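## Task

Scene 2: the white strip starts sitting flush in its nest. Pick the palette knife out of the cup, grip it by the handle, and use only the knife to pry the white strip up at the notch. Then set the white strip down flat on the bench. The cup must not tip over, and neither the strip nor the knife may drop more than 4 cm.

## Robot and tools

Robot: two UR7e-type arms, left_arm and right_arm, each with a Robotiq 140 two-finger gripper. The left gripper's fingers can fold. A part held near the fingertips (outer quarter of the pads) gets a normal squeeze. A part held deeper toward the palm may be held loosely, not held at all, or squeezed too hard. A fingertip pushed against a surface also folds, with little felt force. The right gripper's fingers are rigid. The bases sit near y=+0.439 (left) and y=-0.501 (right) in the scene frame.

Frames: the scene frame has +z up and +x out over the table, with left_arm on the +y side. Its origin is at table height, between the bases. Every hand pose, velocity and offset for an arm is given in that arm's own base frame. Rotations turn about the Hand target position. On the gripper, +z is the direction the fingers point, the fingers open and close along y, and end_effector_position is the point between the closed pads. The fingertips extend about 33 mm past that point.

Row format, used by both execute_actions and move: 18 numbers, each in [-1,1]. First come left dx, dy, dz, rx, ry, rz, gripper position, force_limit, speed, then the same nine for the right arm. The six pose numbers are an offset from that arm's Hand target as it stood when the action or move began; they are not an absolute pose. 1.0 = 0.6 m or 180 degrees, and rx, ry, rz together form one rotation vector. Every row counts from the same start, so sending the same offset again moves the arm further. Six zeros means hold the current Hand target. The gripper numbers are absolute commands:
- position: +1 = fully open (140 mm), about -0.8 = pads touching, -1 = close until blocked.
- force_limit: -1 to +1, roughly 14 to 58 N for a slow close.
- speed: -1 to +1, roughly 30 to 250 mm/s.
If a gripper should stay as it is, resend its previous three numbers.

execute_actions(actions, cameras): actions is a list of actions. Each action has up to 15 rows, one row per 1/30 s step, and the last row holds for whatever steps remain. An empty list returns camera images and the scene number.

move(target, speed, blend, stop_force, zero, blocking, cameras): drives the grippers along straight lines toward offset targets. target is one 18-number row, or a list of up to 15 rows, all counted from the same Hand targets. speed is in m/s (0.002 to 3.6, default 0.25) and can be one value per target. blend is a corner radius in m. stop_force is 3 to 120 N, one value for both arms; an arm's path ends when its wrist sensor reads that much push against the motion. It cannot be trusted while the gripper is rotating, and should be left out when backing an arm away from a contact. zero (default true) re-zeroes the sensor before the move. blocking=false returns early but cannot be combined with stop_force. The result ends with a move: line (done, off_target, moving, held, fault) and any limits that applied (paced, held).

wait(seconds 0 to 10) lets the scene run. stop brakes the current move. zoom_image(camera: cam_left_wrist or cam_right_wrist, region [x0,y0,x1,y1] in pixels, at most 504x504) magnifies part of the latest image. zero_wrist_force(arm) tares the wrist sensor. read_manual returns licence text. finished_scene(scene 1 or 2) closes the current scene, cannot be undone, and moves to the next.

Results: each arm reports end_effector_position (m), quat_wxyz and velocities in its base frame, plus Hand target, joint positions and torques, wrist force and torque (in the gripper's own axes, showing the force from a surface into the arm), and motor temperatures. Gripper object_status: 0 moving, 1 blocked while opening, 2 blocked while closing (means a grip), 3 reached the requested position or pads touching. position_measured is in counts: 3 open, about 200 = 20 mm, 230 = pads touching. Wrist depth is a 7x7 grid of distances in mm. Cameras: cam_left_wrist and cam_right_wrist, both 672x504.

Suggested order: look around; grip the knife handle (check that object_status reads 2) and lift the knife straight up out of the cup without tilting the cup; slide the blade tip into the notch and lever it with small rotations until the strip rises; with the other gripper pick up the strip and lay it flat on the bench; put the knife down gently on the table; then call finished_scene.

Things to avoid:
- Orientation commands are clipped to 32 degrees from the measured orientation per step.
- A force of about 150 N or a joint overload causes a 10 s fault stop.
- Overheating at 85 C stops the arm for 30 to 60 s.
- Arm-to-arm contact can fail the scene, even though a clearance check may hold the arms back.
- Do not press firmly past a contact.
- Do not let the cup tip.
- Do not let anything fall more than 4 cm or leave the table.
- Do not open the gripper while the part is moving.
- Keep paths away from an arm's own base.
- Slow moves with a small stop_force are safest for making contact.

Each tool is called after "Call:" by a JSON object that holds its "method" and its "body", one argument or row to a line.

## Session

Call:
{"method": "execute_actions", "body": {
  "actions": []
}}

Scene clock: 0.00 s.
left_arm: end_effector_position=(+0.4431, -0.5351, +0.3185) position_measured=3 object_status=3 end_effector_quat_wxyz=(-0.086, +0.977, -0.039, +0.193) | right_arm: end_effector_position=(+0.3651, -0.0263, +0.1691) position_measured=3 object_status=3 end_effector_quat_wxyz=(+0.000, +0.907, -0.422, +0.000)
Joint positions: left_arm=[-1.265 -1.173 1.043 -1.408 -1.147 1.95] | right_arm=[-0.444 -1.911 2.124 -1.783 -1.572 3.569]
Joint velocities: within noise
Joint torques (N m): no reading
Motor temperatures (°C): left_arm=[30 29 31 40 44 44] | right_arm=[39 32 33 39 42 34]
Wrist force (N): no reading
Wrist torque (N m): no reading
Wrist force, peak (N): no reading
Wrist depth (mm): cam_left_wrist=[- - - - 470 - - / 539 - 498 - 454 - - / - - 414 428 447 418 428 / - 137 446 472 458 438 134 / - 127 476 - - - 116 / - 508 - 474 446 432 - / - 508 471 476 448 435 -] | cam_right_wrist=[267 263 254 269 266 268 264 / 283 284 289 282 282 281 - / 301 302 - 302 300 299 301 / 314 129 349 321 318 311 127 / - 121 338 346 340 - 109 / - 371 384 374 364 364 334 / - 411 410 407 - 372 326]
Hand target: left_arm +0.4431, -0.5351, +0.3185; -0.086, +0.977, -0.039, +0.193 | right_arm +0.3651, -0.0263, +0.1691; +0.000, +0.907, -0.422, +0.000
Tool commands: left_gripper/position=+1.0 left_gripper/force_limit=+1.0 left_gripper/speed=+1.0 right_gripper/position=+1.0 right_gripper/force_limit=+1.0 right_gripper/speed=+1.0
camera_calibration:
cam_left_wrist: T_world_to_cam=[[-0.0622865, -0.983089, -0.17221, -0.435065], [-0.997654, 0.0662358, -0.0172774, 0.491467], [0.0283917, 0.17073, -0.984909, 0.538912], [0, 0, 0, 1]] pos_world=[0.447915, -0.552268, 0.464348]
cam_right_wrist: T_world_to_cam=[[-0.751637, -0.659571, -0.00286719, 0.262711], [-0.618265, 0.703038, 0.351404, 0.186567], [-0.22976, 0.265901, -0.936219, 0.392533], [0, 0, 0, 1]] pos_world=[0.403, -0.0622622, 0.30269]

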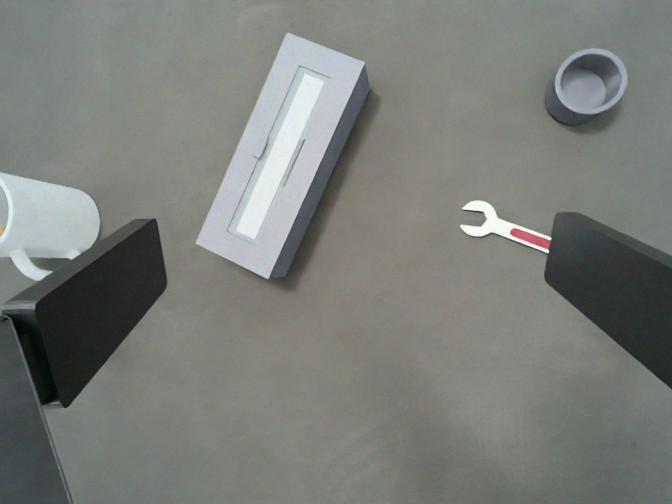

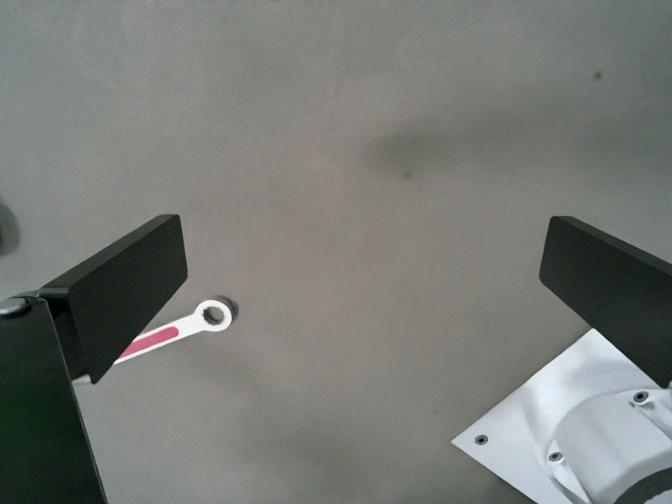

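Call:
{"method": "move", "body": {
  "target": [-0.1,0.45,0.1,0,0,0,1,1,1,0,0,0,0,0,0,1,1,1],
  "speed": 0.3,
  "cameras": ["cam_left_wrist"]
}}

Scene clock: 16.77 s.
left_arm: end_effector_position=(+0.3832, -0.2652, +0.3784) position_measured=3 object_status=3 end_effector_quat_wxyz=(-0.086, +0.977, -0.039, +0.192) | right_arm: end_effector_position=(+0.3651, -0.0263, +0.1691) position_measured=3 object_status=3 end_effector_quat_wxyz=(+0.000, +0.907, -0.422, +0.000)
Joint positions: left_arm=[-1.201 -1.797 1.577 -1.346 -1.146 2.019] | right_arm=[-0.444 -1.911 2.124 -1.783 -1.572 3.569]
Joint torques (N m): left_arm=[-2.18 -26.03 -14.79 -1.11 2.63 1.3] | right_arm=[-1.07 -10.11 -25.91 -2.82 0.05 0.11]
Wrist force (N): left_arm=[0.3 0.2 0.2] | right_arm=[0.2 0.0 -0.4]
Wrist torque (N m): left_arm=[0.03 -0.07 -0.03] | right_arm=[0.00 -0.03 0.00]
Wrist force, peak (N): left_arm=[0.1 2.2 -0.1] | right_arm=[-0.2 0.4 -0.6]
Wrist depth (mm): cam_left_wrist=[609 - - - 510 514 466 / - - - - 530 437 476 / - - - - 496 465 - / - 128 - 523 529 150 134 / - 136 - 543 500 - 116 / - - - - - - - / - - - - - - -] | cam_right_wrist=[- 267 267 265 265 265 265 / - - 291 283 288 290 281 / 302 305 301 304 300 297 304 / 318 129 322 321 320 143 127 / - 130 332 345 - 350 109 / - 377 374 379 373 368 336 / - - 400 399 410 385 325]
Hand target: left_arm +0.3831, -0.2651, +0.3785; -0.086, +0.977, -0.039, +0.193 | right_arm +0.3651, -0.0263, +0.1691; +0.000, +0.907, -0.422, +0.000
Off the commanded pose: left_arm 0.000 m, 0 deg | right_arm 0.000 m, 0 deg.
move: done
camera_calibration:
cam_left_wrist: T_world_to_cam=[[-0.062189, -0.983097, -0.172202, -0.163188], [-0.997663, 0.0661225, -0.0171956, 0.414794], [0.0282913, 0.17073, -0.984912, 0.553569], [0, 0, 0, 1]] pos_world=[0.388015, -0.282368, 0.524247]
Images, in order (width x height): cam_left_wrist 672x504.

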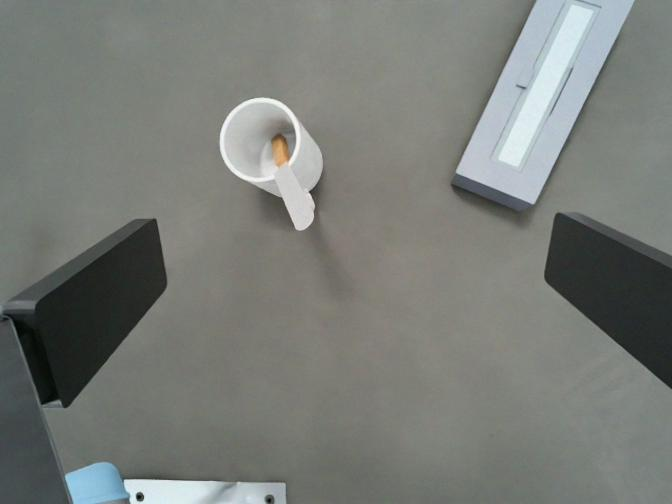

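Call:
{"method": "zoom_image", "body": {
  "camera": "cam_left_wrist",
  "region": [190, 70, 390, 260]
}}

Call:
{"method": "zoom_image", "body": {
  "camera": "cam_left_wrist",
  "region": [430, 0, 672, 240]
}}

Scaled by 2.520 from the camera's 672x504 image, which has a finer 960x720 frame.

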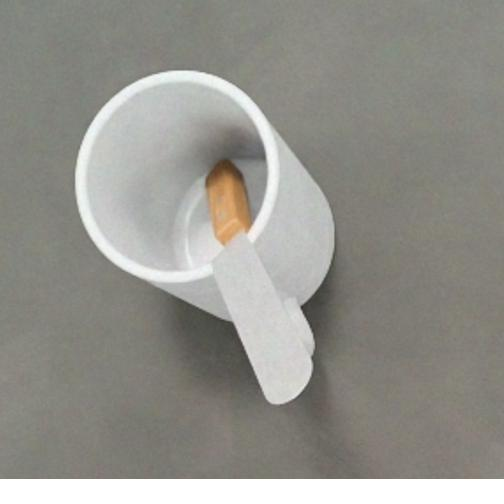

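Scaled by 2.083 from the camera's 672x504 image, which has a finer 960x720 frame.

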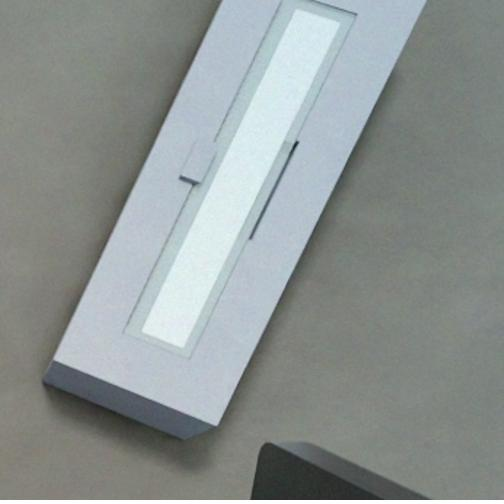

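Call:
{"method": "move", "body": {
  "target": [0.278,-0.225,-0.33,0,0,0,1,1,1,0,0,0,0,0,0,1,1,1],
  "speed": 0.25,
  "cameras": ["cam_left_wrist"]
}}

Scene clock: 63.57 s.
left_arm: end_effector_position=(+0.5498, -0.4000, +0.1806) position_measured=3 object_status=3 end_effector_quat_wxyz=(-0.086, +0.977, -0.039, +0.193) | right_arm: end_effector_position=(+0.3651, -0.0263, +0.1691) position_measured=3 object_status=3 end_effector_quat_wxyz=(+0.000, +0.907, -0.422, +0.000)
Joint positions: left_arm=[-1.021 -1.258 1.543 -1.933 -1.153 2.217] | right_arm=[-0.444 -1.911 2.124 -1.783 -1.572 3.569]
Joint torques (N m): left_arm=[6.62 -24.96 -34.75 -4.79 -0.8 1.38] | right_arm=[-1.3 -10.28 -26.54 -2.88 0.03 0.29]
Wrist force (N): left_arm=[0.3 0.3 0.1] | right_arm=[-0.2 0.0 -0.2]
Wrist torque (N m): left_arm=[0.04 -0.06 -0.02] | right_arm=[0.01 0.04 0.00]
Wrist force, peak (N): left_arm=[0.9 1.0 1.4] | right_arm=[0.2 0.3 -0.6]
Wrist depth (mm): cam_left_wrist=[378 360 349 330 322 310 302 / 383 358 345 331 320 - 298 / 374 357 346 332 258 295 296 / 374 137 344 333 261 251 134 / - 147 343 269 256 308 116 / - 356 341 268 261 304 294 / - 358 340 330 311 304 294] | cam_right_wrist=[267 266 269 269 265 265 260 / 285 284 - 282 281 292 280 / 302 302 - 302 300 294 299 / 319 130 321 321 320 144 127 / - 113 346 345 345 - 109 / - 374 362 376 373 373 334 / - 407 411 402 420 365 325]
Hand target: left_arm +0.5499, -0.4001, +0.1805; -0.086, +0.977, -0.039, +0.193 | right_arm +0.3651, -0.0263, +0.1691; +0.000, +0.907, -0.422, +0.000
Off the commanded pose: left_arm 0.000 m, 0 deg | right_arm 0.000 m, 0 deg.
move: done
camera_calibration:
cam_left_wrist: T_world_to_cam=[[-0.0622698, -0.98309, -0.17221, -0.319361], [-0.997655, 0.0662194, -0.0172802, 0.58658], [0.0283917, 0.17073, -0.984909, 0.376998], [0, 0, 0, 1]] pos_world=[0.554615, -0.417168, 0.326448]
Images, in order (width x height): cam_left_wrist 672x504.

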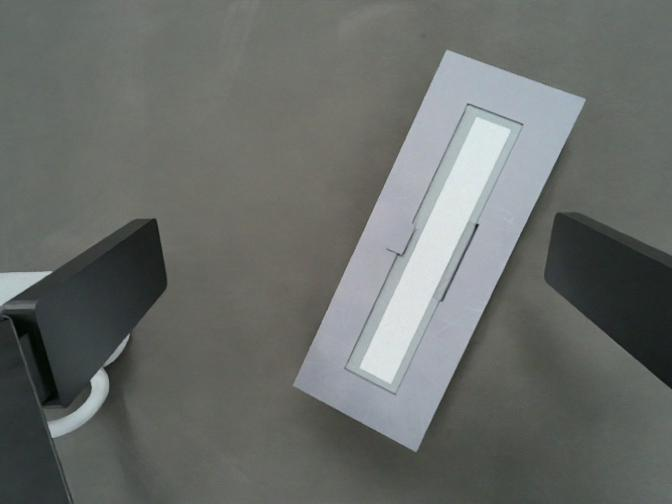

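Call:
{"method": "zoom_image", "body": {
  "camera": "cam_left_wrist",
  "region": [370, 190, 500, 310]
}}

Call:
{"method": "zoom_image", "body": {
  "camera": "cam_left_wrist",
  "region": [330, 80, 540, 410]
}}

Scaled by 3.877 from the camera's 672x504 image, which has a finer 960x720 frame.

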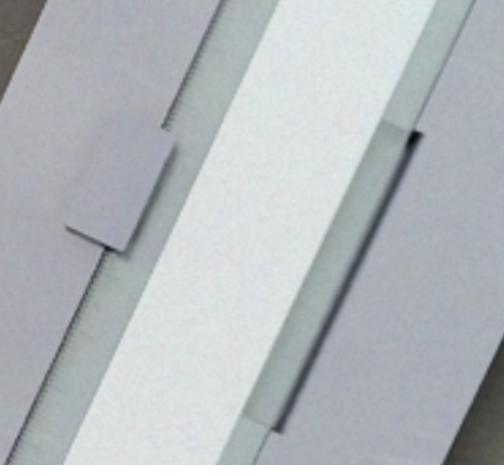

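Scaled by 1.527 from the camera's 672x504 image, which has a finer 960x720 frame.

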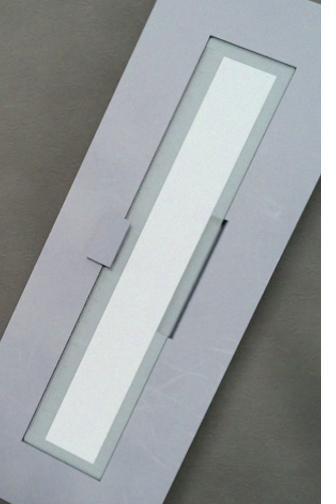

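Call:
{"method": "move", "body": {
  "target": [
    [0,0,0.333,0,0,0,1,1,1,0,0,0,0,0,0,1,1,1],
    [-0.40,0.42,0.366,0,0,0,1,1,1,0,0,0,0,0,0,1,1,1]
  ],
  "speed": 0.3,
  "blend": 0.05
}}

Call:
{"method": "move", "body": {
  "target": [
    [0,0,0,0,0,0,1,1,1,-0.058,0.711,0.302,0,0,0.644,1,1,1],
    [0,0,0,0,0,0,1,1,1,-0.025,0.794,0.085,0.0806,-0.5703,0.4881,1,1,1]
  ],
  "speed": 0.35,
  "cameras": ["cam_right_wrist","cam_left_wrist"]
}}

Scene clock: 186.37 s.
left_arm: end_effector_position=(+0.3100, -0.1481, +0.4000) position_measured=3 object_status=3 end_effector_quat_wxyz=(-0.086, +0.977, -0.039, +0.192) | right_arm: end_effector_position=(+0.3651, -0.0263, +0.1691) position_measured=3 object_status=3 end_effector_quat_wxyz=(+0.000, +0.907, -0.422, +0.000)
Joint positions: left_arm=[-1.307 -2.11 1.686 -1.094 -1.149 1.903] | right_arm=[-0.444 -1.911 2.124 -1.783 -1.572 3.569]
Joint torques (N m): left_arm=[-10.32 -12.44 -31.72 -1.09 2.43 -1.55] | right_arm=[-0.84 -10.95 -26.57 -3 0.04 0.34]
Wrist force (N): left_arm=[-0.1 0.1 0.2] | right_arm=[0.4 0.0 0.0]
Wrist torque (N m): left_arm=[0.02 0.02 0.07] | right_arm=[0.00 -0.08 0.01]
Wrist force, peak (N): left_arm=[-0.6 0.7 2.0] | right_arm=[-0.3 0.2 -0.4]
Wrist depth (mm): cam_left_wrist=[- 606 - - - - 454 / 654 590 - - 534 - 440 / - - - 554 - 538 - / - 137 584 - - 148 127 / - 117 580 583 539 - 116 / - 352 389 - 501 515 - / - 327 362 521 - - -] | cam_right_wrist=[267 266 266 265 265 266 265 / 285 283 285 289 281 282 277 / 304 298 301 297 298 300 302 / 315 129 323 322 315 152 127 / - 120 338 347 345 346 109 / - 376 377 367 374 356 334 / - 407 415 411 404 374 325]
Hand target: left_arm +0.3099, -0.1481, +0.4001; -0.086, +0.977, -0.039, +0.193 | right_arm +0.3651, -0.0263, +0.1691; +0.000, +0.907, -0.422, +0.000
Off the commanded pose: left_arm 0.000 m, 0 deg | right_arm 0.000 m, 0 deg.
move: done

Scene clock: 193.70 s.
left_arm: end_effector_position=(+0.3099, -0.1481, +0.4001) position_measured=3 object_status=3 end_effector_quat_wxyz=(-0.086, +0.977, -0.039, +0.193) | right_arm: end_effector_position=(+0.3501, +0.4501, +0.2201) position_measured=3 object_status=3 end_effector_quat_wxyz=(-0.385, +0.594, +0.385, +0.593)
Joint positions: left_arm=[-1.307 -2.11 1.686 -1.094 -1.149 1.903] | right_arm=[0.14 -0.969 2.531 -4.703 -0.561 3.141]
Joint torques (N m): left_arm=[-9.08 -11.97 -32 -0.99 2.47 -1.69] | right_arm=[6.57 -23.63 -11.52 -3.86 -2.61 2.21]
Wrist force (N): left_arm=[0.3 0.1 0.0] | right_arm=[1.8 0.6 0.3]
Wrist torque (N m): left_arm=[0.02 -0.07 0.07] | right_arm=[0.29 -0.38 -0.35]
Wrist force, peak (N): left_arm=[0.1 0.2 0.3] | right_arm=[2.3 0.5 0.7]
Wrist depth (mm): cam_left_wrist=[667 - - - 550 548 453 / 634 609 - 561 - - 449 / - - - 550 - - 508 / 627 127 - - 565 150 127 / - 120 - 540 570 - 116 / - 352 378 557 - - 503 / - 325 367 506 - - -] | cam_right_wrist=[- 3334 - - - 2345 2319 / 528 - - - - - 2453 / 494 2808 2540 - 1206 - 2398 / - 129 - 514 - 144 127 / - 120 - 481 353 456 109 / - 385 362 403 297 301 307 / - 319 308 310 299 292 -]
Hand target: left_arm +0.3099, -0.1481, +0.4001; -0.086, +0.977, -0.039, +0.193 | right_arm +0.3501, +0.4501, +0.2201; -0.385, +0.594, +0.384, +0.593
Off the commanded pose: left_arm 0.000 m, 0 deg | right_arm 0.000 m, 0 deg.
move: done
camera_calibration:
cam_left_wrist: T_world_to_cam=[[-0.0622865, -0.983089, -0.17221, -0.0488533], [-0.997654, 0.0662358, -0.0172774, 0.334356], [0.0283917, 0.17073, -0.984909, 0.55699], [0, 0, 0, 1]] pos_world=[0.314715, -0.165268, 0.545948]
cam_right_wrist: T_world_to_cam=[[0.914404, -0.404302, 0.02015, -0.137424], [-0.124989, -0.32933, -0.935906, 0.399716], [0.385024, 0.853277, -0.351673, -0.298096], [0, 0, 0, 1]] pos_world=[0.290395, 0.330436, 0.272033]

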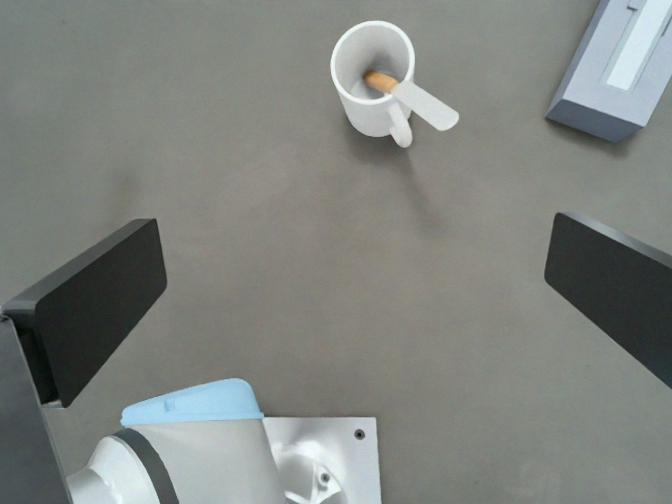

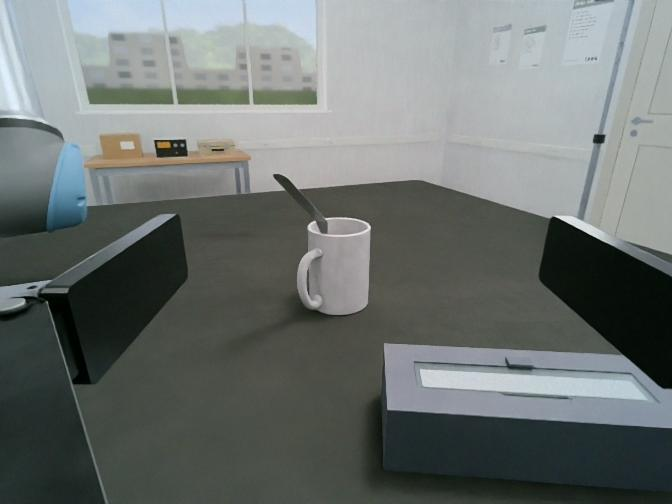

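Call:
{"method": "zoom_image", "body": {
  "camera": "cam_right_wrist",
  "region": [250, 150, 400, 340]
}}

Call:
{"method": "zoom_image", "body": {
  "camera": "cam_left_wrist",
  "region": [310, 0, 490, 160]
}}

Call:
{"method": "zoom_image", "body": {
  "camera": "cam_right_wrist",
  "region": [370, 320, 672, 500]
}}

Scaled by 2.653 from the camera's 672x504 image, which has a finer 960x720 frame.

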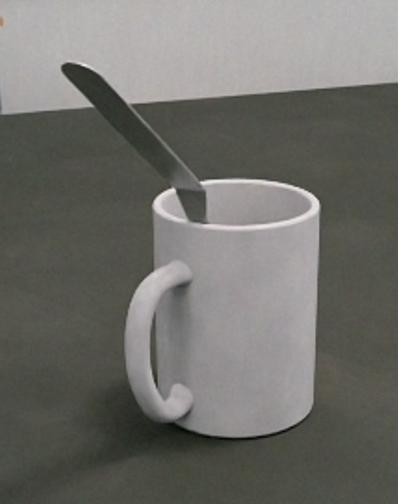

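Scaled by 2.800 from the camera's 672x504 image, which has a finer 960x720 frame.

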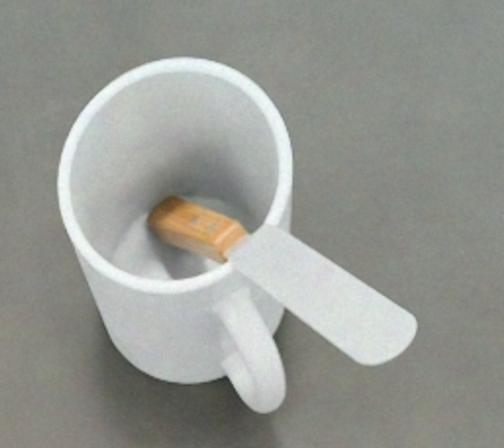

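Scaled by 1.669 from the camera's 672x504 image, which has a finer 960x720 frame.

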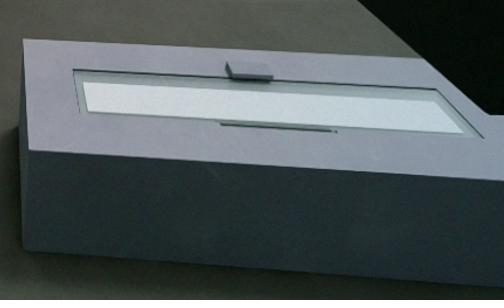

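Call:
{"method": "move", "body": {
  "target": [
    [0,0,0,0,0,0,1,1,1,-0.033,-0.083,0.217,-0.4568,0.2034,0,1,1,1],
    [0,0,0,0,0,0,1,1,1,0.025,-0.794,0.05,-0.0806,0.5703,-0.4881,1,1,1]
  ],
  "speed": 0.4
}}

Call:
{"method": "move", "body": {
  "target": [
    [0.0835,-0.3865,-0.0668,0.3332,0.2057,-0.0802,-0.365,0,0,0,0,0,0,0,0,1,1,1],
    [0.2247,-0.2617,-0.2872,0.3332,0.2057,-0.0802,-0.365,0,0,0,0,0,0,0,0,1,1,1]
  ],
  "speed": 0.25,
  "cameras": ["cam_left_wrist"]
}}

Scene clock: 386.77 s.
left_arm: end_effector_position=(+0.3099, -0.1481, +0.4001) position_measured=3 object_status=3 end_effector_quat_wxyz=(-0.086, +0.977, -0.039, +0.193) | right_arm: end_effector_position=(+0.3651, -0.0261, +0.2501) position_measured=3 object_status=3 end_effector_quat_wxyz=(+0.000, +0.907, -0.422, +0.000)
Joint positions: left_arm=[-1.307 -2.11 1.686 -1.094 -1.149 1.903] | right_arm=[-0.443 -1.933 1.93 -1.566 -1.572 3.569]
Joint torques (N m): left_arm=[-8.43 -11.51 -31.4 -0.99 2.46 -1.64] | right_arm=[-7.8 -3.19 -16.96 -5.57 2.53 2.09]
Wrist force (N): left_arm=[-0.1 0.3 -0.2] | right_arm=[0.0 0.3 0.0]
Wrist torque (N m): left_arm=[0.07 0.01 0.07] | right_arm=[0.07 -0.01 -0.19]
Wrist force, peak (N): left_arm=[-0.1 0.4 -0.1] | right_arm=[2.5 0.3 0.5]
Wrist depth (mm): cam_left_wrist=[- - - - 515 - 439 / 677 - 606 544 530 - 450 / - - 602 - - 531 512 / - 127 - 544 - 150 127 / - 127 580 574 534 - 116 / 614 - - - 524 - - / - 329 362 539 - 511 496] | cam_right_wrist=[338 344 - 336 - 337 336 / 359 358 357 364 357 352 356 / 378 371 377 381 382 - - / 392 130 416 410 412 143 127 / - 113 440 450 429 428 109 / - 476 480 471 467 403 354 / - - - - 474 328 319]
Hand target: left_arm +0.3099, -0.1481, +0.4001; -0.086, +0.977, -0.039, +0.193 | right_arm +0.3651, -0.0263, +0.2501; +0.000, +0.907, -0.422, +0.000
Off the commanded pose: left_arm 0.000 m, 0 deg | right_arm 0.000 m, 0 deg.
move: done

Scene clock: 391.47 s.
left_arm: end_effector_position=(+0.4447, -0.3052, +0.2278) position_measured=175 object_status=3 end_effector_quat_wxyz=(-0.513, +0.802, -0.267, -0.149) | right_arm: end_effector_position=(+0.3651, -0.0263, +0.2501) position_measured=3 object_status=3 end_effector_quat_wxyz=(+0.000, +0.907, -0.422, +0.000)
Joint positions: left_arm=[-1.118 -0.856 0.944 -0.582 -1.129 2.4] | right_arm=[-0.444 -1.933 1.93 -1.566 -1.572 3.569]
Joint torques (N m): left_arm=[7.89 -62.85 -12.48 -0.99 2.13 1.3] | right_arm=[-8.13 -3.4 -17.15 -5.59 2.57 2.13]
Wrist force (N): left_arm=[0.6 0.0 0.0] | right_arm=[-0.1 -0.1 0.1]
Wrist torque (N m): left_arm=[0.06 -0.29 -0.02] | right_arm=[-0.01 0.01 -0.20]
Wrist force, peak (N): left_arm=[2.3 -0.2 1.3] | right_arm=[-0.3 0.5 -0.5]
Wrist depth (mm): cam_left_wrist=[- - 699 - - 300 253 / - - 862 340 416 330 281 / - - 2585 - 498 406 317 / - - 109 250 134 436 367 / - 81 90 - 117 91 79 / - - - 512 - 61 71 / - - - 413 - - -] | cam_right_wrist=[339 338 339 337 336 336 339 / 349 365 356 359 355 358 354 / 373 378 387 369 382 380 388 / - 129 409 393 403 152 121 / - 129 440 - - - 109 / - 468 484 482 488 406 354 / - - 503 501 515 331 319]
Hand target: left_arm +0.4447, -0.3051, +0.2277; -0.513, +0.802, -0.267, -0.148 | right_arm +0.3651, -0.0263, +0.2501; +0.000, +0.907, -0.422, +0.000
Off the commanded pose: left_arm 0.000 m, 0 deg | right_arm 0.000 m, 0 deg.
move: done
camera_calibration:
cam_left_wrist: T_world_to_cam=[[-0.592122, -0.342124, -0.729618, 0.333616], [-0.761797, -0.0576088, 0.64525, 0.182543], [-0.262788, 0.937887, -0.226517, 0.601134], [0, 0, 0, 1]] pos_world=[0.494573, -0.439142, 0.261794]
Images, in order (width x height): cam_left_wrist 672x504.

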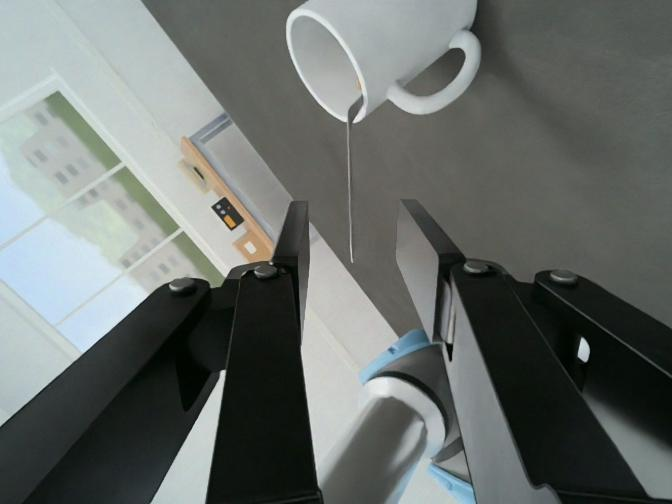

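Call:
{"method": "move", "body": {
  "target": [0.0045,0.1054,-0.05,0,0,0,-0.365,0,0,0,0,0,0,0,0,1,1,1],
  "speed": 0.08,
  "cameras": ["cam_left_wrist"]
}}

Scene clock: 401.30 s.
left_arm: end_effector_position=(+0.4474, -0.2420, +0.1978) position_measured=175 object_status=3 end_effector_quat_wxyz=(-0.513, +0.802, -0.267, -0.148) | right_arm: end_effector_position=(+0.3651, -0.0263, +0.2501) position_measured=3 object_status=3 end_effector_quat_wxyz=(+0.000, +0.907, -0.422, +0.000)
Joint positions: left_arm=[-1.072 -0.973 1.219 -0.751 -1.09 2.424] | right_arm=[-0.444 -1.933 1.93 -1.566 -1.572 3.569]
Joint torques (N m): left_arm=[7.91 -55.14 -12.78 -0.52 1.85 1.27] | right_arm=[-8.22 -3.49 -17.06 -5.53 2.62 2.15]
Wrist force (N): left_arm=[0.7 -0.2 -0.1] | right_arm=[0.1 0.4 -0.2]
Wrist torque (N m): left_arm=[0.01 -0.31 -0.02] | right_arm=[0.08 -0.03 -0.20]
Wrist force, peak (N): left_arm=[0.6 -0.1 -0.9] | right_arm=[-0.4 0.4 -0.5]
Wrist depth (mm): cam_left_wrist=[- - - - - 257 225 / - - - - - 301 251 / - 3028 5113 - 494 352 283 / - 3109 109 - 134 362 335 / - 81 90 3595 117 91 79 / - - - - - 61 71 / - - - - - - -] | cam_right_wrist=[339 338 339 336 332 - 337 / 357 356 361 357 356 352 352 / 379 385 381 373 385 384 384 / 392 129 405 416 407 152 127 / - 112 441 431 410 417 109 / - - - - - 406 350 / - 514 529 - - 331 319]
Hand target: left_arm +0.4474, -0.2419, +0.1977; -0.513, +0.802, -0.267, -0.148 | right_arm +0.3651, -0.0263, +0.2501; +0.000, +0.907, -0.422, +0.000
Off the commanded pose: left_arm 0.000 m, 0 deg | right_arm 0.000 m, 0 deg.
move: done
camera_calibration:
cam_left_wrist: T_world_to_cam=[[-0.592129, -0.342194, -0.729579, 0.334976], [-0.761793, -0.0575363, 0.64526, 0.207697], [-0.262782, 0.937866, -0.226612, 0.535812], [0, 0, 0, 1]] pos_world=[0.497373, -0.375942, 0.231794]
Images, in order (width x height): cam_left_wrist 672x504.

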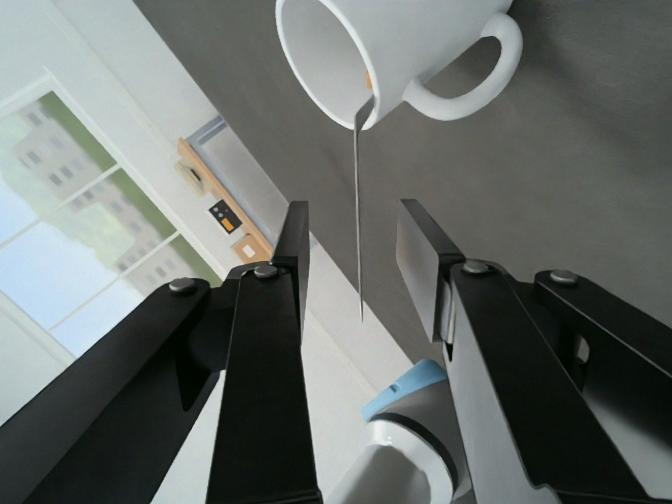

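Call:
{"method": "move", "body": {
  "target": [-0.0028,0.0427,-0.027,0,0,0,-0.365,0,0,0,0,0,0,0,0,1,1,1],
  "speed": 0.05,
  "cameras": ["cam_left_wrist"]
}}

Scene clock: 416.40 s.
left_arm: end_effector_position=(+0.4457, -0.2164, +0.1816) position_measured=175 object_status=3 end_effector_quat_wxyz=(-0.513, +0.802, -0.267, -0.148) | right_arm: end_effector_position=(+0.3651, -0.0263, +0.2501) position_measured=3 object_status=3 end_effector_quat_wxyz=(+0.000, +0.907, -0.422, +0.000)
Joint positions: left_arm=[-1.056 -1.013 1.326 -0.823 -1.075 2.433] | right_arm=[-0.444 -1.933 1.93 -1.566 -1.572 3.569]
Joint torques (N m): left_arm=[7.51 -55.49 -13.25 -0.69 2.02 1.25] | right_arm=[-7.77 -3.29 -17.54 -5.61 2.67 2.02]
Wrist force (N): left_arm=[0.9 0.1 -0.1] | right_arm=[-0.1 -0.1 -0.1]
Wrist torque (N m): left_arm=[0.05 -0.34 -0.02] | right_arm=[-0.01 0.02 -0.19]
Wrist force, peak (N): left_arm=[1.1 0.0 0.0] | right_arm=[-0.3 0.2 -0.5]
Wrist depth (mm): cam_left_wrist=[- 885 - - 198 241 211 / 3109 5351 868 - 212 280 239 / 3241 3772 2501 178 - 314 264 / - - 108 - 134 356 302 / - 81 90 4261 117 91 79 / - - - - - 61 71 / - - - 458 - - -] | cam_right_wrist=[344 339 336 338 339 329 340 / 364 363 353 354 354 360 356 / 376 384 380 382 378 376 378 / 392 129 408 - 410 153 135 / - 121 - - 430 - 109 / - 474 476 475 463 406 353 / - 520 518 515 526 329 319]
Hand target: left_arm +0.4457, -0.2163, +0.1815; -0.513, +0.802, -0.267, -0.148 | right_arm +0.3651, -0.0263, +0.2501; +0.000, +0.907, -0.422, +0.000
Off the commanded pose: left_arm 0.000 m, 0 deg | right_arm 0.000 m, 0 deg.
move: done
camera_calibration:
cam_left_wrist: T_world_to_cam=[[-0.592129, -0.342194, -0.729579, 0.33091], [-0.761793, -0.0575363, 0.64526, 0.218328], [-0.262782, 0.937866, -0.226612, 0.507684], [0, 0, 0, 1]] pos_world=[0.495673, -0.350342, 0.215594]
Images, in order (width x height): cam_left_wrist 672x504.

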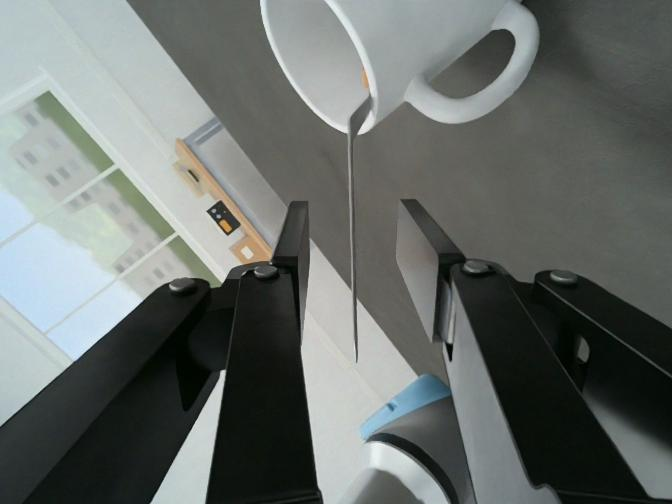

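Call:
{"method": "execute_actions", "body": {
  "actions": [
    [[0,0,0,0,0,0,-1,-0.1,-1,0,0,0,0,0,0,1,1,1]],
    [[0,0,0,0,0,0,-1,-0.1,-1,0,0,0,0,0,0,1,1,1]],
    [[0,0,0,0,0,0,-1,-0.1,-1,0,0,0,0,0,0,1,1,1]],
    [[0,0,0,0,0,0,-1,-0.1,-1,0,0,0,0,0,0,1,1,1]]
  ],
  "cameras": ["cam_left_wrist"]
}}

Scene clock: 429.10 s.
left_arm: end_effector_position=(+0.4457, -0.2163, +0.1815) position_measured=230 object_status=3 end_effector_quat_wxyz=(-0.513, +0.802, -0.267, -0.148) | right_arm: end_effector_position=(+0.3651, -0.0263, +0.2501) position_measured=3 object_status=3 end_effector_quat_wxyz=(+0.000, +0.907, -0.422, +0.000)
Joint positions: left_arm=[-1.056 -1.013 1.327 -0.823 -1.075 2.434] | right_arm=[-0.444 -1.933 1.93 -1.566 -1.572 3.569]
Joint torques (N m): left_arm=[6.9 -53.23 -12.69 -0.29 0.87 -0.05] | right_arm=[-8.16 -3.98 -17.27 -5.59 2.54 2.11]
Wrist force (N): left_arm=[0.9 0.5 -0.1] | right_arm=[-0.1 0.2 -0.2]
Wrist torque (N m): left_arm=[-0.11 -0.39 0.12] | right_arm=[0.04 0.01 -0.19]
Wrist force, peak (N): left_arm=[-0.1 -1.1 -0.9] | right_arm=[0.1 0.1 -0.6]
Wrist depth (mm): cam_left_wrist=[2739 - - - - 238 206 / - - - - 378 272 232 / - - 2422 - 412 348 268 / - - 3068 112 103 389 295 / 3711 - 92 86 - - 332 / - - - - - - 64 / - - - - - - -] | cam_right_wrist=[- 337 338 338 332 335 337 / - 372 357 378 356 348 355 / 383 379 381 382 374 - 380 / 392 129 404 407 397 153 127 / - 113 - 431 418 433 109 / - - - - 488 404 354 / - 514 - - 507 364 -]
Hand target: left_arm +0.4457, -0.2163, +0.1815; -0.513, +0.802, -0.267, -0.148 | right_arm +0.3651, -0.0263, +0.2501; +0.000, +0.907, -0.422, +0.000
Off the commanded pose: left_arm 0.000 m, 0 deg | right_arm 0.000 m, 0 deg.
camera_calibration:
cam_left_wrist: T_world_to_cam=[[-0.592171, -0.342141, -0.729571, 0.330909], [-0.761793, -0.057453, 0.645268, 0.218426], [-0.262688, 0.937891, -0.226618, 0.507532], [0, 0, 0, 1]] pos_world=[0.495673, -0.350243, 0.215494]
Images, in order (width x height): cam_left_wrist 672x504.

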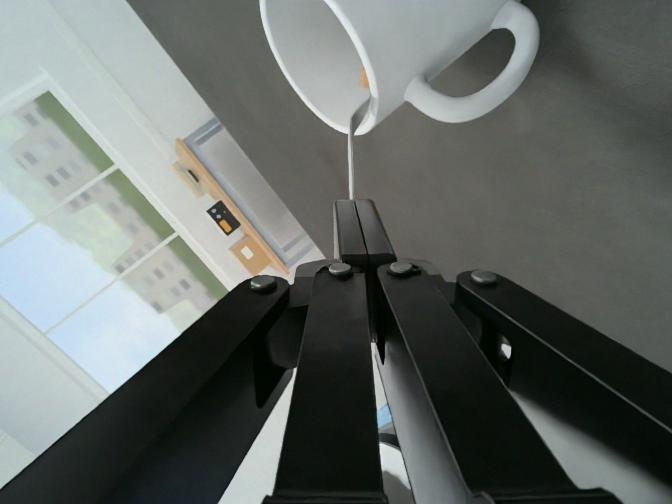

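Call:
{"method": "move", "body": {
  "target": [-0.0058,-0.0033,0.0333,0,0,0,-1,-0.1,-1,0,0,0,0,0,0,1,1,1],
  "speed": 0.03,
  "cameras": ["cam_left_wrist"]
}}

Scene clock: 434.23 s.
left_arm: end_effector_position=(+0.4423, -0.2182, +0.2014) position_measured=230 object_status=3 end_effector_quat_wxyz=(-0.513, +0.802, -0.267, -0.148) | right_arm: end_effector_position=(+0.3651, -0.0263, +0.2501) position_measured=3 object_status=3 end_effector_quat_wxyz=(+0.000, +0.907, -0.422, +0.000)
Joint positions: left_arm=[-1.062 -1.028 1.298 -0.778 -1.08 2.43] | right_arm=[-0.444 -1.933 1.93 -1.566 -1.572 3.569]
Joint torques (N m): left_arm=[-9.31 -56.14 -29.54 2.24 -1.14 -1.79] | right_arm=[-7.81 -4.08 -16.96 -5.66 2.59 2.06]
Wrist force (N): left_arm=[1.0 0.3 -0.1] | right_arm=[-0.1 0.3 0.1]
Wrist torque (N m): left_arm=[0.02 -0.32 0.08] | right_arm=[0.07 0.01 -0.19]
Wrist force, peak (N): left_arm=[1.6 -0.2 0.5] | right_arm=[0.3 0.3 -0.5]
Wrist depth (mm): cam_left_wrist=[- - - - 199 268 228 / - 2501 772 506 - 306 254 / - - 2841 - - 355 296 / 3109 - 2474 112 101 372 327 / - - 92 85 - - 363 / - - - - - - 63 / - - - - - - -] | cam_right_wrist=[346 344 338 337 337 340 335 / 359 352 357 349 359 355 349 / 378 415 382 390 - 380 382 / 399 130 412 406 - 152 120 / - 113 443 427 - - 109 / - 478 473 466 476 403 355 / - 506 503 - - 333 319]
Hand target: left_arm +0.4423, -0.2182, +0.2015; -0.513, +0.802, -0.267, -0.148 | right_arm +0.3651, -0.0263, +0.2501; +0.000, +0.907, -0.422, +0.000
Off the commanded pose: left_arm 0.000 m, 0 deg | right_arm 0.000 m, 0 deg.
move: done
camera_calibration:
cam_left_wrist: T_world_to_cam=[[-0.592171, -0.342141, -0.729571, 0.342691], [-0.761793, -0.057453, 0.645268, 0.20295], [-0.262688, 0.937891, -0.226618, 0.512908], [0, 0, 0, 1]] pos_world=[0.492273, -0.352143, 0.235294]
Images, in order (width x height): cam_left_wrist 672x504.

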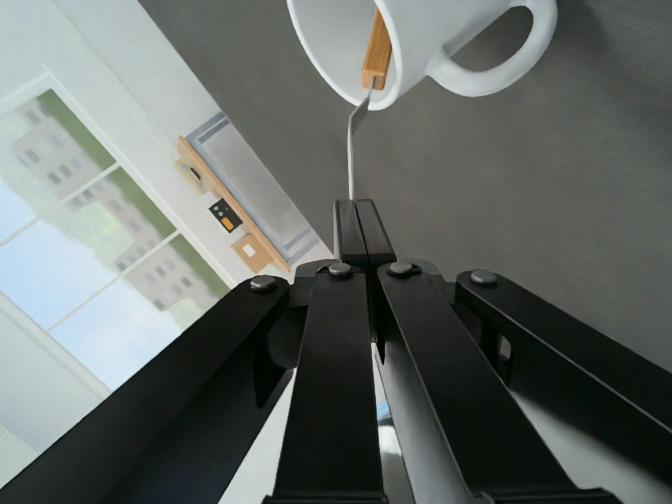

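Call:
{"method": "move", "body": {
  "target": [
    [-0.016,-0.009,0.0667,0,0,0,-1,-0.1,-1,0,0,0,0,0,0,1,1,1]
  ],
  "speed": 0.05,
  "cameras": ["cam_left_wrist"]
}}

Scene clock: 440.20 s.
left_arm: end_effector_position=(+0.4327, -0.2236, +0.2414) position_measured=230 object_status=3 end_effector_quat_wxyz=(-0.513, +0.802, -0.267, -0.148) | right_arm: end_effector_position=(+0.3651, -0.0263, +0.2501) position_measured=3 object_status=3 end_effector_quat_wxyz=(+0.000, +0.907, -0.422, +0.000)
Joint positions: left_arm=[-1.079 -1.055 1.234 -0.683 -1.095 2.421] | right_arm=[-0.444 -1.933 1.93 -1.566 -1.572 3.569]
Joint torques (N m): left_arm=[-8.91 -55.04 -34.65 2.77 -1.1 -1.72] | right_arm=[-7.69 -3.74 -17.43 -5.56 2.54 2.04]
Wrist force (N): left_arm=[1.0 0.1 -0.1] | right_arm=[0.0 -0.1 -0.3]
Wrist torque (N m): left_arm=[0.00 -0.32 0.08] | right_arm=[-0.02 0.01 -0.19]
Wrist force, peak (N): left_arm=[1.4 0.5 0.0] | right_arm=[-0.2 0.2 -0.5]
Wrist depth (mm): cam_left_wrist=[- - - 206 382 309 266 / - - - - - 343 - / - - 4261 - - 385 336 / - - 2913 112 103 - 384 / - - 92 85 - - - / - - - - - - 63 / - - - - - - -] | cam_right_wrist=[- 335 338 336 337 335 337 / 358 347 359 357 357 352 360 / 378 377 379 378 376 378 375 / 397 129 415 410 423 143 127 / - 113 437 434 437 428 109 / - - 468 474 494 399 354 / - 506 520 503 - 331 317]
Hand target: left_arm +0.4327, -0.2236, +0.2415; -0.513, +0.802, -0.267, -0.148 | right_arm +0.3651, -0.0263, +0.2501; +0.000, +0.907, -0.422, +0.000
Off the commanded pose: left_arm 0.000 m, 0 deg | right_arm 0.000 m, 0 deg.
move: done
camera_calibration:
cam_left_wrist: T_world_to_cam=[[-0.592171, -0.342141, -0.729571, 0.364414], [-0.761793, -0.057453, 0.645268, 0.169452], [-0.262688, 0.937891, -0.226618, 0.524538], [0, 0, 0, 1]] pos_world=[0.482673, -0.357543, 0.275394]
Images, in order (width x height): cam_left_wrist 672x504.

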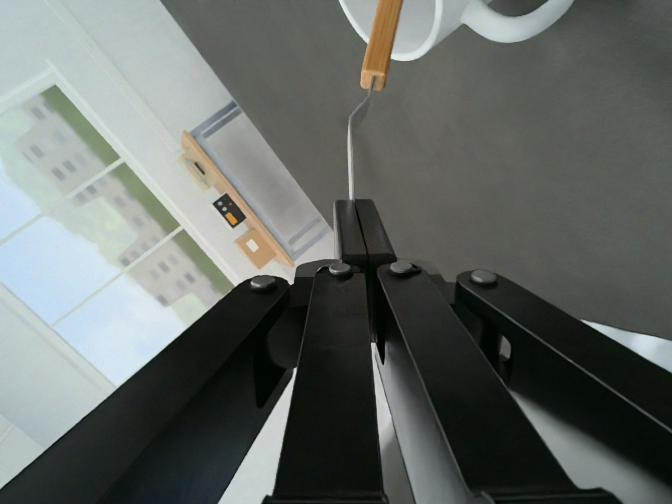

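Call:
{"method": "move", "body": {
  "target": [
    [-0.02,-0.0115,0.18,0,0,0,-1,-0.1,-1,0,0,0,0,0,0,1,1,1],
    [-0.05,-0.03,0.25,0,0,0,-1,-0.1,-1,0,0,0,0,0,0,1,1,1]
  ],
  "speed": 0.08,
  "blend": 0.01,
  "cameras": ["cam_left_wrist"]
}}

Scene clock: 446.67 s.
left_arm: end_effector_position=(+0.4027, -0.2416, +0.3915) position_measured=230 object_status=3 end_effector_quat_wxyz=(-0.513, +0.802, -0.267, -0.148) | right_arm: end_effector_position=(+0.3651, -0.0263, +0.2501) position_measured=3 object_status=3 end_effector_quat_wxyz=(+0.000, +0.907, -0.422, +0.000)
Joint positions: left_arm=[-1.133 -1.059 0.854 -0.286 -1.143 2.392] | right_arm=[-0.444 -1.933 1.93 -1.566 -1.572 3.569]
Joint torques (N m): left_arm=[-9.29 -29.17 -30.91 2.74 -1.17 -1.87] | right_arm=[-7.84 -4.07 -17.53 -5.6 2.6 2.07]
Wrist force (N): left_arm=[0.9 0.3 -0.2] | right_arm=[-0.1 0.1 -0.4]
Wrist torque (N m): left_arm=[0.05 -0.31 0.09] | right_arm=[0.02 0.00 -0.19]
Wrist force, peak (N): left_arm=[1.5 0.6 0.3] | right_arm=[-0.3 0.3 -0.5]
Wrist depth (mm): cam_left_wrist=[2645 - 2841 783 601 - 412 / - - 2171 1984 - 548 449 / - - 2739 3434 - 641 - / - - - 112 103 519 538 / - - 92 86 - 97 495 / - - - - - - 63 / - - - - - - -] | cam_right_wrist=[339 333 - 333 332 338 332 / 359 366 - 349 353 356 353 / 377 383 383 374 - 369 377 / 397 129 408 413 410 142 135 / - 113 437 439 450 428 109 / - - 473 - - 400 354 / - - 515 527 502 338 320]
Hand target: left_arm +0.4027, -0.2416, +0.3915; -0.513, +0.802, -0.267, -0.148 | right_arm +0.3651, -0.0263, +0.2501; +0.000, +0.907, -0.422, +0.000
Off the commanded pose: left_arm 0.000 m, 0 deg | right_arm 0.000 m, 0 deg.
move: done
camera_calibration:
cam_left_wrist: T_world_to_cam=[[-0.592171, -0.342141, -0.729571, 0.449867], [-0.761793, -0.057453, 0.645268, 0.0486972], [-0.262688, 0.937891, -0.226618, 0.567506], [0, 0, 0, 1]] pos_world=[0.452573, -0.375543, 0.425394]
Images, in order (width x height): cam_left_wrist 672x504.

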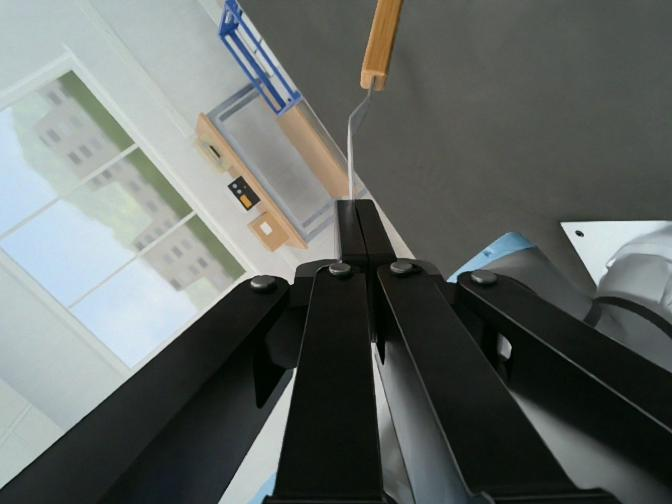

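Call:
{"method": "move", "body": {
  "target": [-0.0378,-0.1807,-0.0525,-0.590,0.0165,0.0171,-1,-0.1,-1,0,0,0,0,0,0,1,1,1],
  "speed": 0.25,
  "cameras": ["cam_left_wrist"]
}}

Scene clock: 592.40 s.
left_arm: end_effector_position=(+0.3800, -0.3500, +0.3601) position_measured=230 object_status=3 end_effector_quat_wxyz=(+0.343, +0.894, -0.272, +0.094) | right_arm: end_effector_position=(+0.3651, -0.0263, +0.2501) position_measured=3 object_status=3 end_effector_quat_wxyz=(+0.000, +0.907, -0.422, +0.000)
Joint positions: left_arm=[-0.686 -1.783 1.867 -2.155 -2.123 2.901] | right_arm=[-0.444 -1.933 1.93 -1.566 -1.572 3.569]
Joint torques (N m): left_arm=[8 -28.14 -20.17 -5.37 -3.03 -1.59] | right_arm=[-7.19 -4.38 -17.69 -5.53 2.67 1.95]
Wrist force (N): left_arm=[-1.5 0.3 0.3] | right_arm=[-0.2 0.0 -0.3]
Wrist torque (N m): left_arm=[0.17 0.27 0.22] | right_arm=[0.01 0.02 -0.19]
Wrist force, peak (N): left_arm=[-1.9 0.5 0.4] | right_arm=[-0.2 0.5 -0.5]
Wrist depth (mm): cam_left_wrist=[362 409 - - - - - / 366 - 534 571 - - 2348 / 391 385 - - - 783 630 / - 499 496 112 101 610 548 / 402 - 92 86 - - 2557 / - - - - - - 64 / - - - - - - -] | cam_right_wrist=[338 331 343 339 337 330 331 / 359 365 358 359 355 - 363 / 378 384 377 382 381 376 376 / 398 130 408 410 407 152 127 / - 130 - 423 445 437 109 / - 471 - 484 - 409 354 / - 515 - 497 - 327 320]
Hand target: left_arm +0.3800, -0.3501, +0.3600; +0.343, +0.894, -0.272, +0.095 | right_arm +0.3651, -0.0263, +0.2501; +0.000, +0.907, -0.422, +0.000
Off the commanded pose: left_arm 0.000 m, 0 deg | right_arm 0.000 m, 0 deg.
move: done
camera_calibration:
cam_left_wrist: T_world_to_cam=[[-0.56171, -0.600266, 0.569352, -0.193169], [-0.763136, 0.641714, -0.0763354, 0.550561], [-0.31954, -0.477371, -0.818542, 0.395489], [0, 0, 0, 1]] pos_world=[0.438022, -0.280461, 0.475733]
Images, in order (width x height): cam_left_wrist 672x504.

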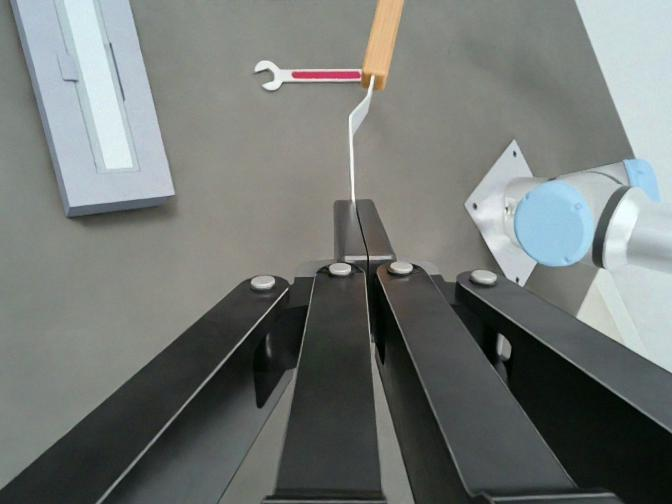

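Call:
{"method": "move", "body": {
  "target": [
    [-0.036,-0.0915,-0.35,0,0,0,-1,-0.1,-1,0,0,0,0,0,0,1,1,1],
    [-0.036,-0.0915,-0.4667,0,0,0,-1,-0.1,-1,0,0,0,0,0,0,1,1,1]
  ],
  "speed": [0.2,0.06],
  "cameras": ["cam_left_wrist"]
}}

Scene clock: 607.70 s.
left_arm: end_effector_position=(+0.3584, -0.4049, +0.0801) position_measured=230 object_status=3 end_effector_quat_wxyz=(+0.343, +0.894, -0.272, +0.095) | right_arm: end_effector_position=(+0.3651, -0.0263, +0.2501) position_measured=3 object_status=3 end_effector_quat_wxyz=(+0.000, +0.907, -0.422, +0.000)
Joint positions: left_arm=[-0.827 -1.376 2.333 -3.096 -2.052 2.762] | right_arm=[-0.444 -1.933 1.93 -1.566 -1.572 3.569]
Joint torques (N m): left_arm=[-8.7 -13.41 -7.39 -5.26 -2.52 -1.81] | right_arm=[-6.8 -4.57 -17.64 -5.67 2.56 2.02]
Wrist force (N): left_arm=[-1.7 0.1 0.3] | right_arm=[-0.1 0.4 -0.2]
Wrist torque (N m): left_arm=[0.12 0.29 0.23] | right_arm=[0.08 0.00 -0.19]
Wrist force, peak (N): left_arm=[-2.0 0.0 1.1] | right_arm=[-0.2 0.5 -0.5]
Wrist depth (mm): cam_left_wrist=[118 129 214 244 296 380 - / 143 152 211 241 298 364 447 / 168 182 212 237 282 362 502 / 164 180 206 117 104 339 - / 162 174 92 86 - 96 381 / - - - - - - 63 / - - - - - - -] | cam_right_wrist=[339 338 337 338 336 336 337 / 359 360 359 353 353 357 357 / 370 376 387 - 379 - - / - 129 405 402 406 143 135 / - 120 - - 428 436 109 / - - - 471 - 403 354 / - 508 494 515 - 333 319]
Hand target: left_arm +0.3584, -0.4050, +0.0800; +0.343, +0.894, -0.272, +0.095 | right_arm +0.3651, -0.0263, +0.2501; +0.000, +0.907, -0.422, +0.000
Off the commanded pose: left_arm 0.000 m, 0 deg | right_arm 0.000 m, 0 deg.
move: done
camera_calibration:
cam_left_wrist: T_world_to_cam=[[-0.561796, -0.600192, 0.569346, -0.078717], [-0.763117, 0.641715, -0.0765158, 0.547897], [-0.319434, -0.477464, -0.818529, 0.133159], [0, 0, 0, 1]] pos_world=[0.416422, -0.335261, 0.195734]
Images, in order (width x height): cam_left_wrist 672x504.

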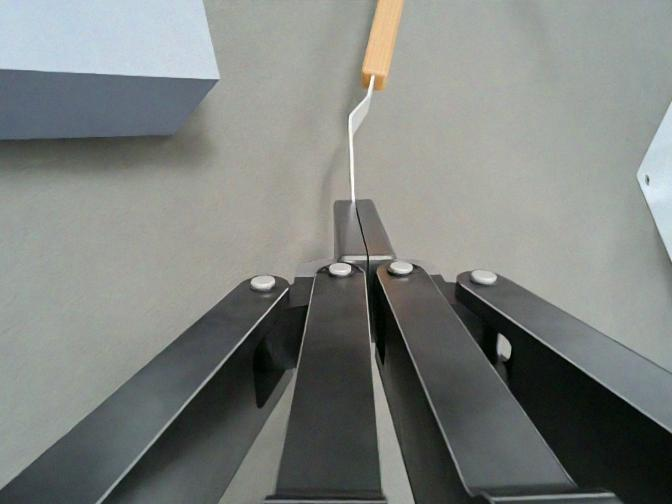

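Call:
{"method": "move", "body": {
  "target": [0,0,-0.0633,0,0,0,-1,-0.1,-1,0,0,0,0,0,0,1,1,1],
  "speed": 0.01,
  "stop_force": 3,
  "cameras": ["cam_left_wrist"]
}}

Scene clock: 621.43 s.
left_arm: end_effector_position=(+0.3584, -0.4050, +0.0420) position_measured=230 object_status=3 end_effector_quat_wxyz=(+0.343, +0.894, -0.272, +0.095) | right_arm: end_effector_position=(+0.3651, -0.0263, +0.2501) position_measured=3 object_status=3 end_effector_quat_wxyz=(+0.000, +0.907, -0.422, +0.000)
Joint positions: left_arm=[-0.827 -1.269 2.358 -3.228 -2.052 2.762] | right_arm=[-0.444 -1.933 1.93 -1.566 -1.572 3.569]
Joint torques (N m): left_arm=[-7.26 -13.83 -4.7 -4.84 -0.88 -1.6] | right_arm=[-6.97 -4.55 -17.74 -5.59 2.51 1.97]
Wrist force (N): left_arm=[-0.8 1.5 -1.1] | right_arm=[-0.4 0.1 -0.4]
Wrist torque (N m): left_arm=[-0.04 0.43 0.38] | right_arm=[0.03 0.07 -0.20]
Wrist force, peak (N): left_arm=[-1.5 1.5 -1.4] | right_arm=[-0.1 0.1 -0.7]
Wrist depth (mm): cam_left_wrist=[- 104 128 197 241 305 - / 134 143 170 195 - 304 359 / - 149 167 190 233 285 378 / - 145 163 123 223 280 356 / - 141 92 86 - - 329 / - - - - - - 64 / - - - - - - -] | cam_right_wrist=[340 335 335 332 337 334 332 / - 350 356 357 358 355 - / 377 384 376 377 380 377 372 / 372 130 404 404 395 143 120 / - 120 467 435 437 433 109 / - 496 481 468 - 404 353 / - 510 - 515 527 327 320]
Hand target: left_arm +0.3584, -0.4050, +0.0420; +0.343, +0.894, -0.272, +0.095 | right_arm +0.3651, -0.0263, +0.2501; +0.000, +0.907, -0.422, +0.000
Off the commanded pose: left_arm 0.000 m, 0 deg | right_arm 0.000 m, 0 deg.
move: done
camera_calibration:
cam_left_wrist: T_world_to_cam=[[-0.561759, -0.600136, 0.569442, -0.0570936], [-0.76314, 0.641681, -0.0765746, 0.544997], [-0.319445, -0.47758, -0.818457, 0.102009], [0, 0, 0, 1]] pos_world=[0.416422, -0.33526, 0.157735]
Images, in order (width x height): cam_left_wrist 672x504.

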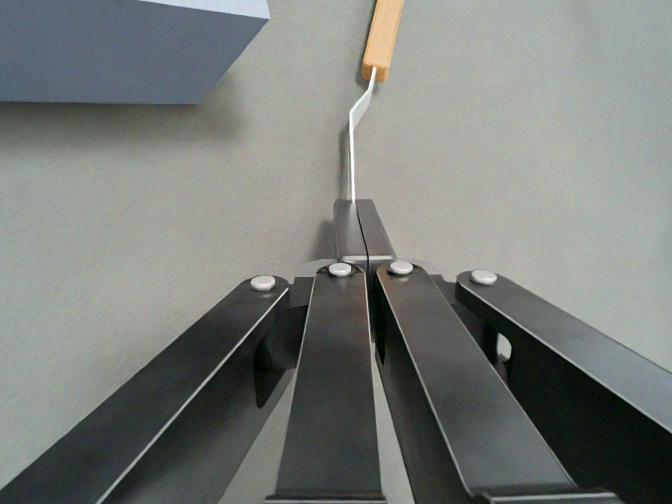

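Call:
{"method": "execute_actions", "body": {
  "actions": [
    [[0,0,0.002,0,0,0,-0.73,-0.1,-1,0,0,0,0,0,0,1,1,1]],
    [[0,0,0.002,0,0,0,-0.67,-0.1,-1,0,0,0,0,0,0,1,1,1]]
  ],
  "cameras": ["cam_left_wrist"]
}}

Call:
{"method": "zoom_image", "body": {
  "camera": "cam_left_wrist",
  "region": [260, 0, 460, 270]
}}

Scene clock: 631.77 s.
left_arm: end_effector_position=(+0.3584, -0.4050, +0.0444) position_measured=213 object_status=3 end_effector_quat_wxyz=(+0.343, +0.894, -0.272, +0.095) | right_arm: end_effector_position=(+0.3651, -0.0263, +0.2501) position_measured=3 object_status=3 end_effector_quat_wxyz=(+0.000, +0.907, -0.422, +0.000)
Joint positions: left_arm=[-0.827 -1.276 2.356 -3.219 -2.052 2.762] | right_arm=[-0.444 -1.933 1.93 -1.566 -1.572 3.569]
Joint torques (N m): left_arm=[-7.7 -38.86 -23.44 -1.86 -1.21 -1.02] | right_arm=[-6.36 -5.13 -17.75 -5.64 2.65 1.9]
Wrist force (N): left_arm=[-1.4 0.4 -0.1] | right_arm=[-0.1 0.0 -0.3]
Wrist torque (N m): left_arm=[0.12 0.27 0.23] | right_arm=[0.02 0.01 -0.19]
Wrist force, peak (N): left_arm=[-1.2 1.7 -1.4] | right_arm=[-0.5 0.0 -0.6]
Wrist depth (mm): cam_left_wrist=[- 105 177 199 260 344 - / 136 146 172 195 241 292 - / 135 152 167 193 237 283 396 / 135 145 167 138 220 283 336 / 134 141 95 85 - 95 79 / - - - - - - 64 / - - - - - - 67] | cam_right_wrist=[330 323 344 337 337 337 332 / 360 360 362 357 357 354 356 / 380 369 382 393 376 377 380 / 392 129 410 384 421 395 127 / - 130 440 447 439 428 109 / - 475 - 467 480 424 354 / - - - 507 506 346 -]
Hand target: left_arm +0.3584, -0.4050, +0.0444; +0.343, +0.894, -0.272, +0.095 | right_arm +0.3651, -0.0263, +0.2501; +0.000, +0.907, -0.422, +0.000
Off the commanded pose: left_arm 0.000 m, 0 deg | right_arm 0.000 m, 0 deg.
camera_calibration:
cam_left_wrist: T_world_to_cam=[[-0.561759, -0.600136, 0.569442, -0.0584602], [-0.76314, 0.641681, -0.0765746, 0.54518], [-0.319445, -0.47758, -0.818457, 0.103973], [0, 0, 0, 1]] pos_world=[0.416422, -0.33526, 0.160135]
Images, in order (width x height): cam_left_wrist 672x504.

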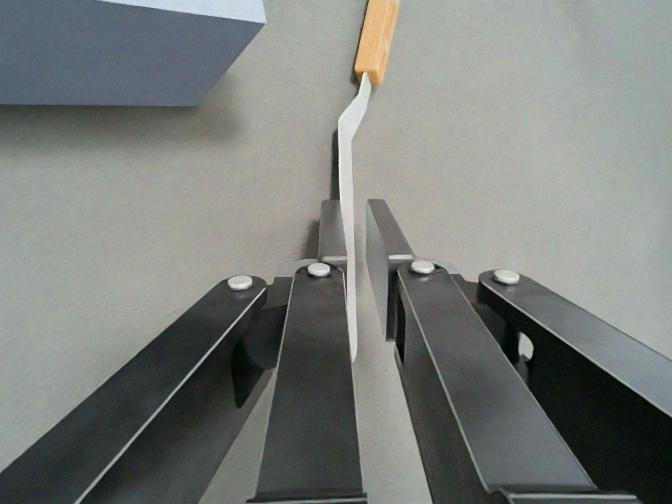

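Scaled by 1.867 from the camera's 672x504 image, which has a finer 960x720 frame.

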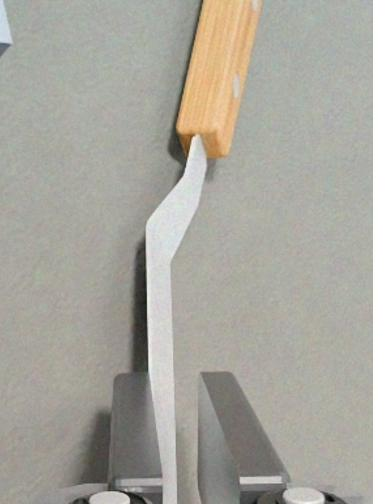

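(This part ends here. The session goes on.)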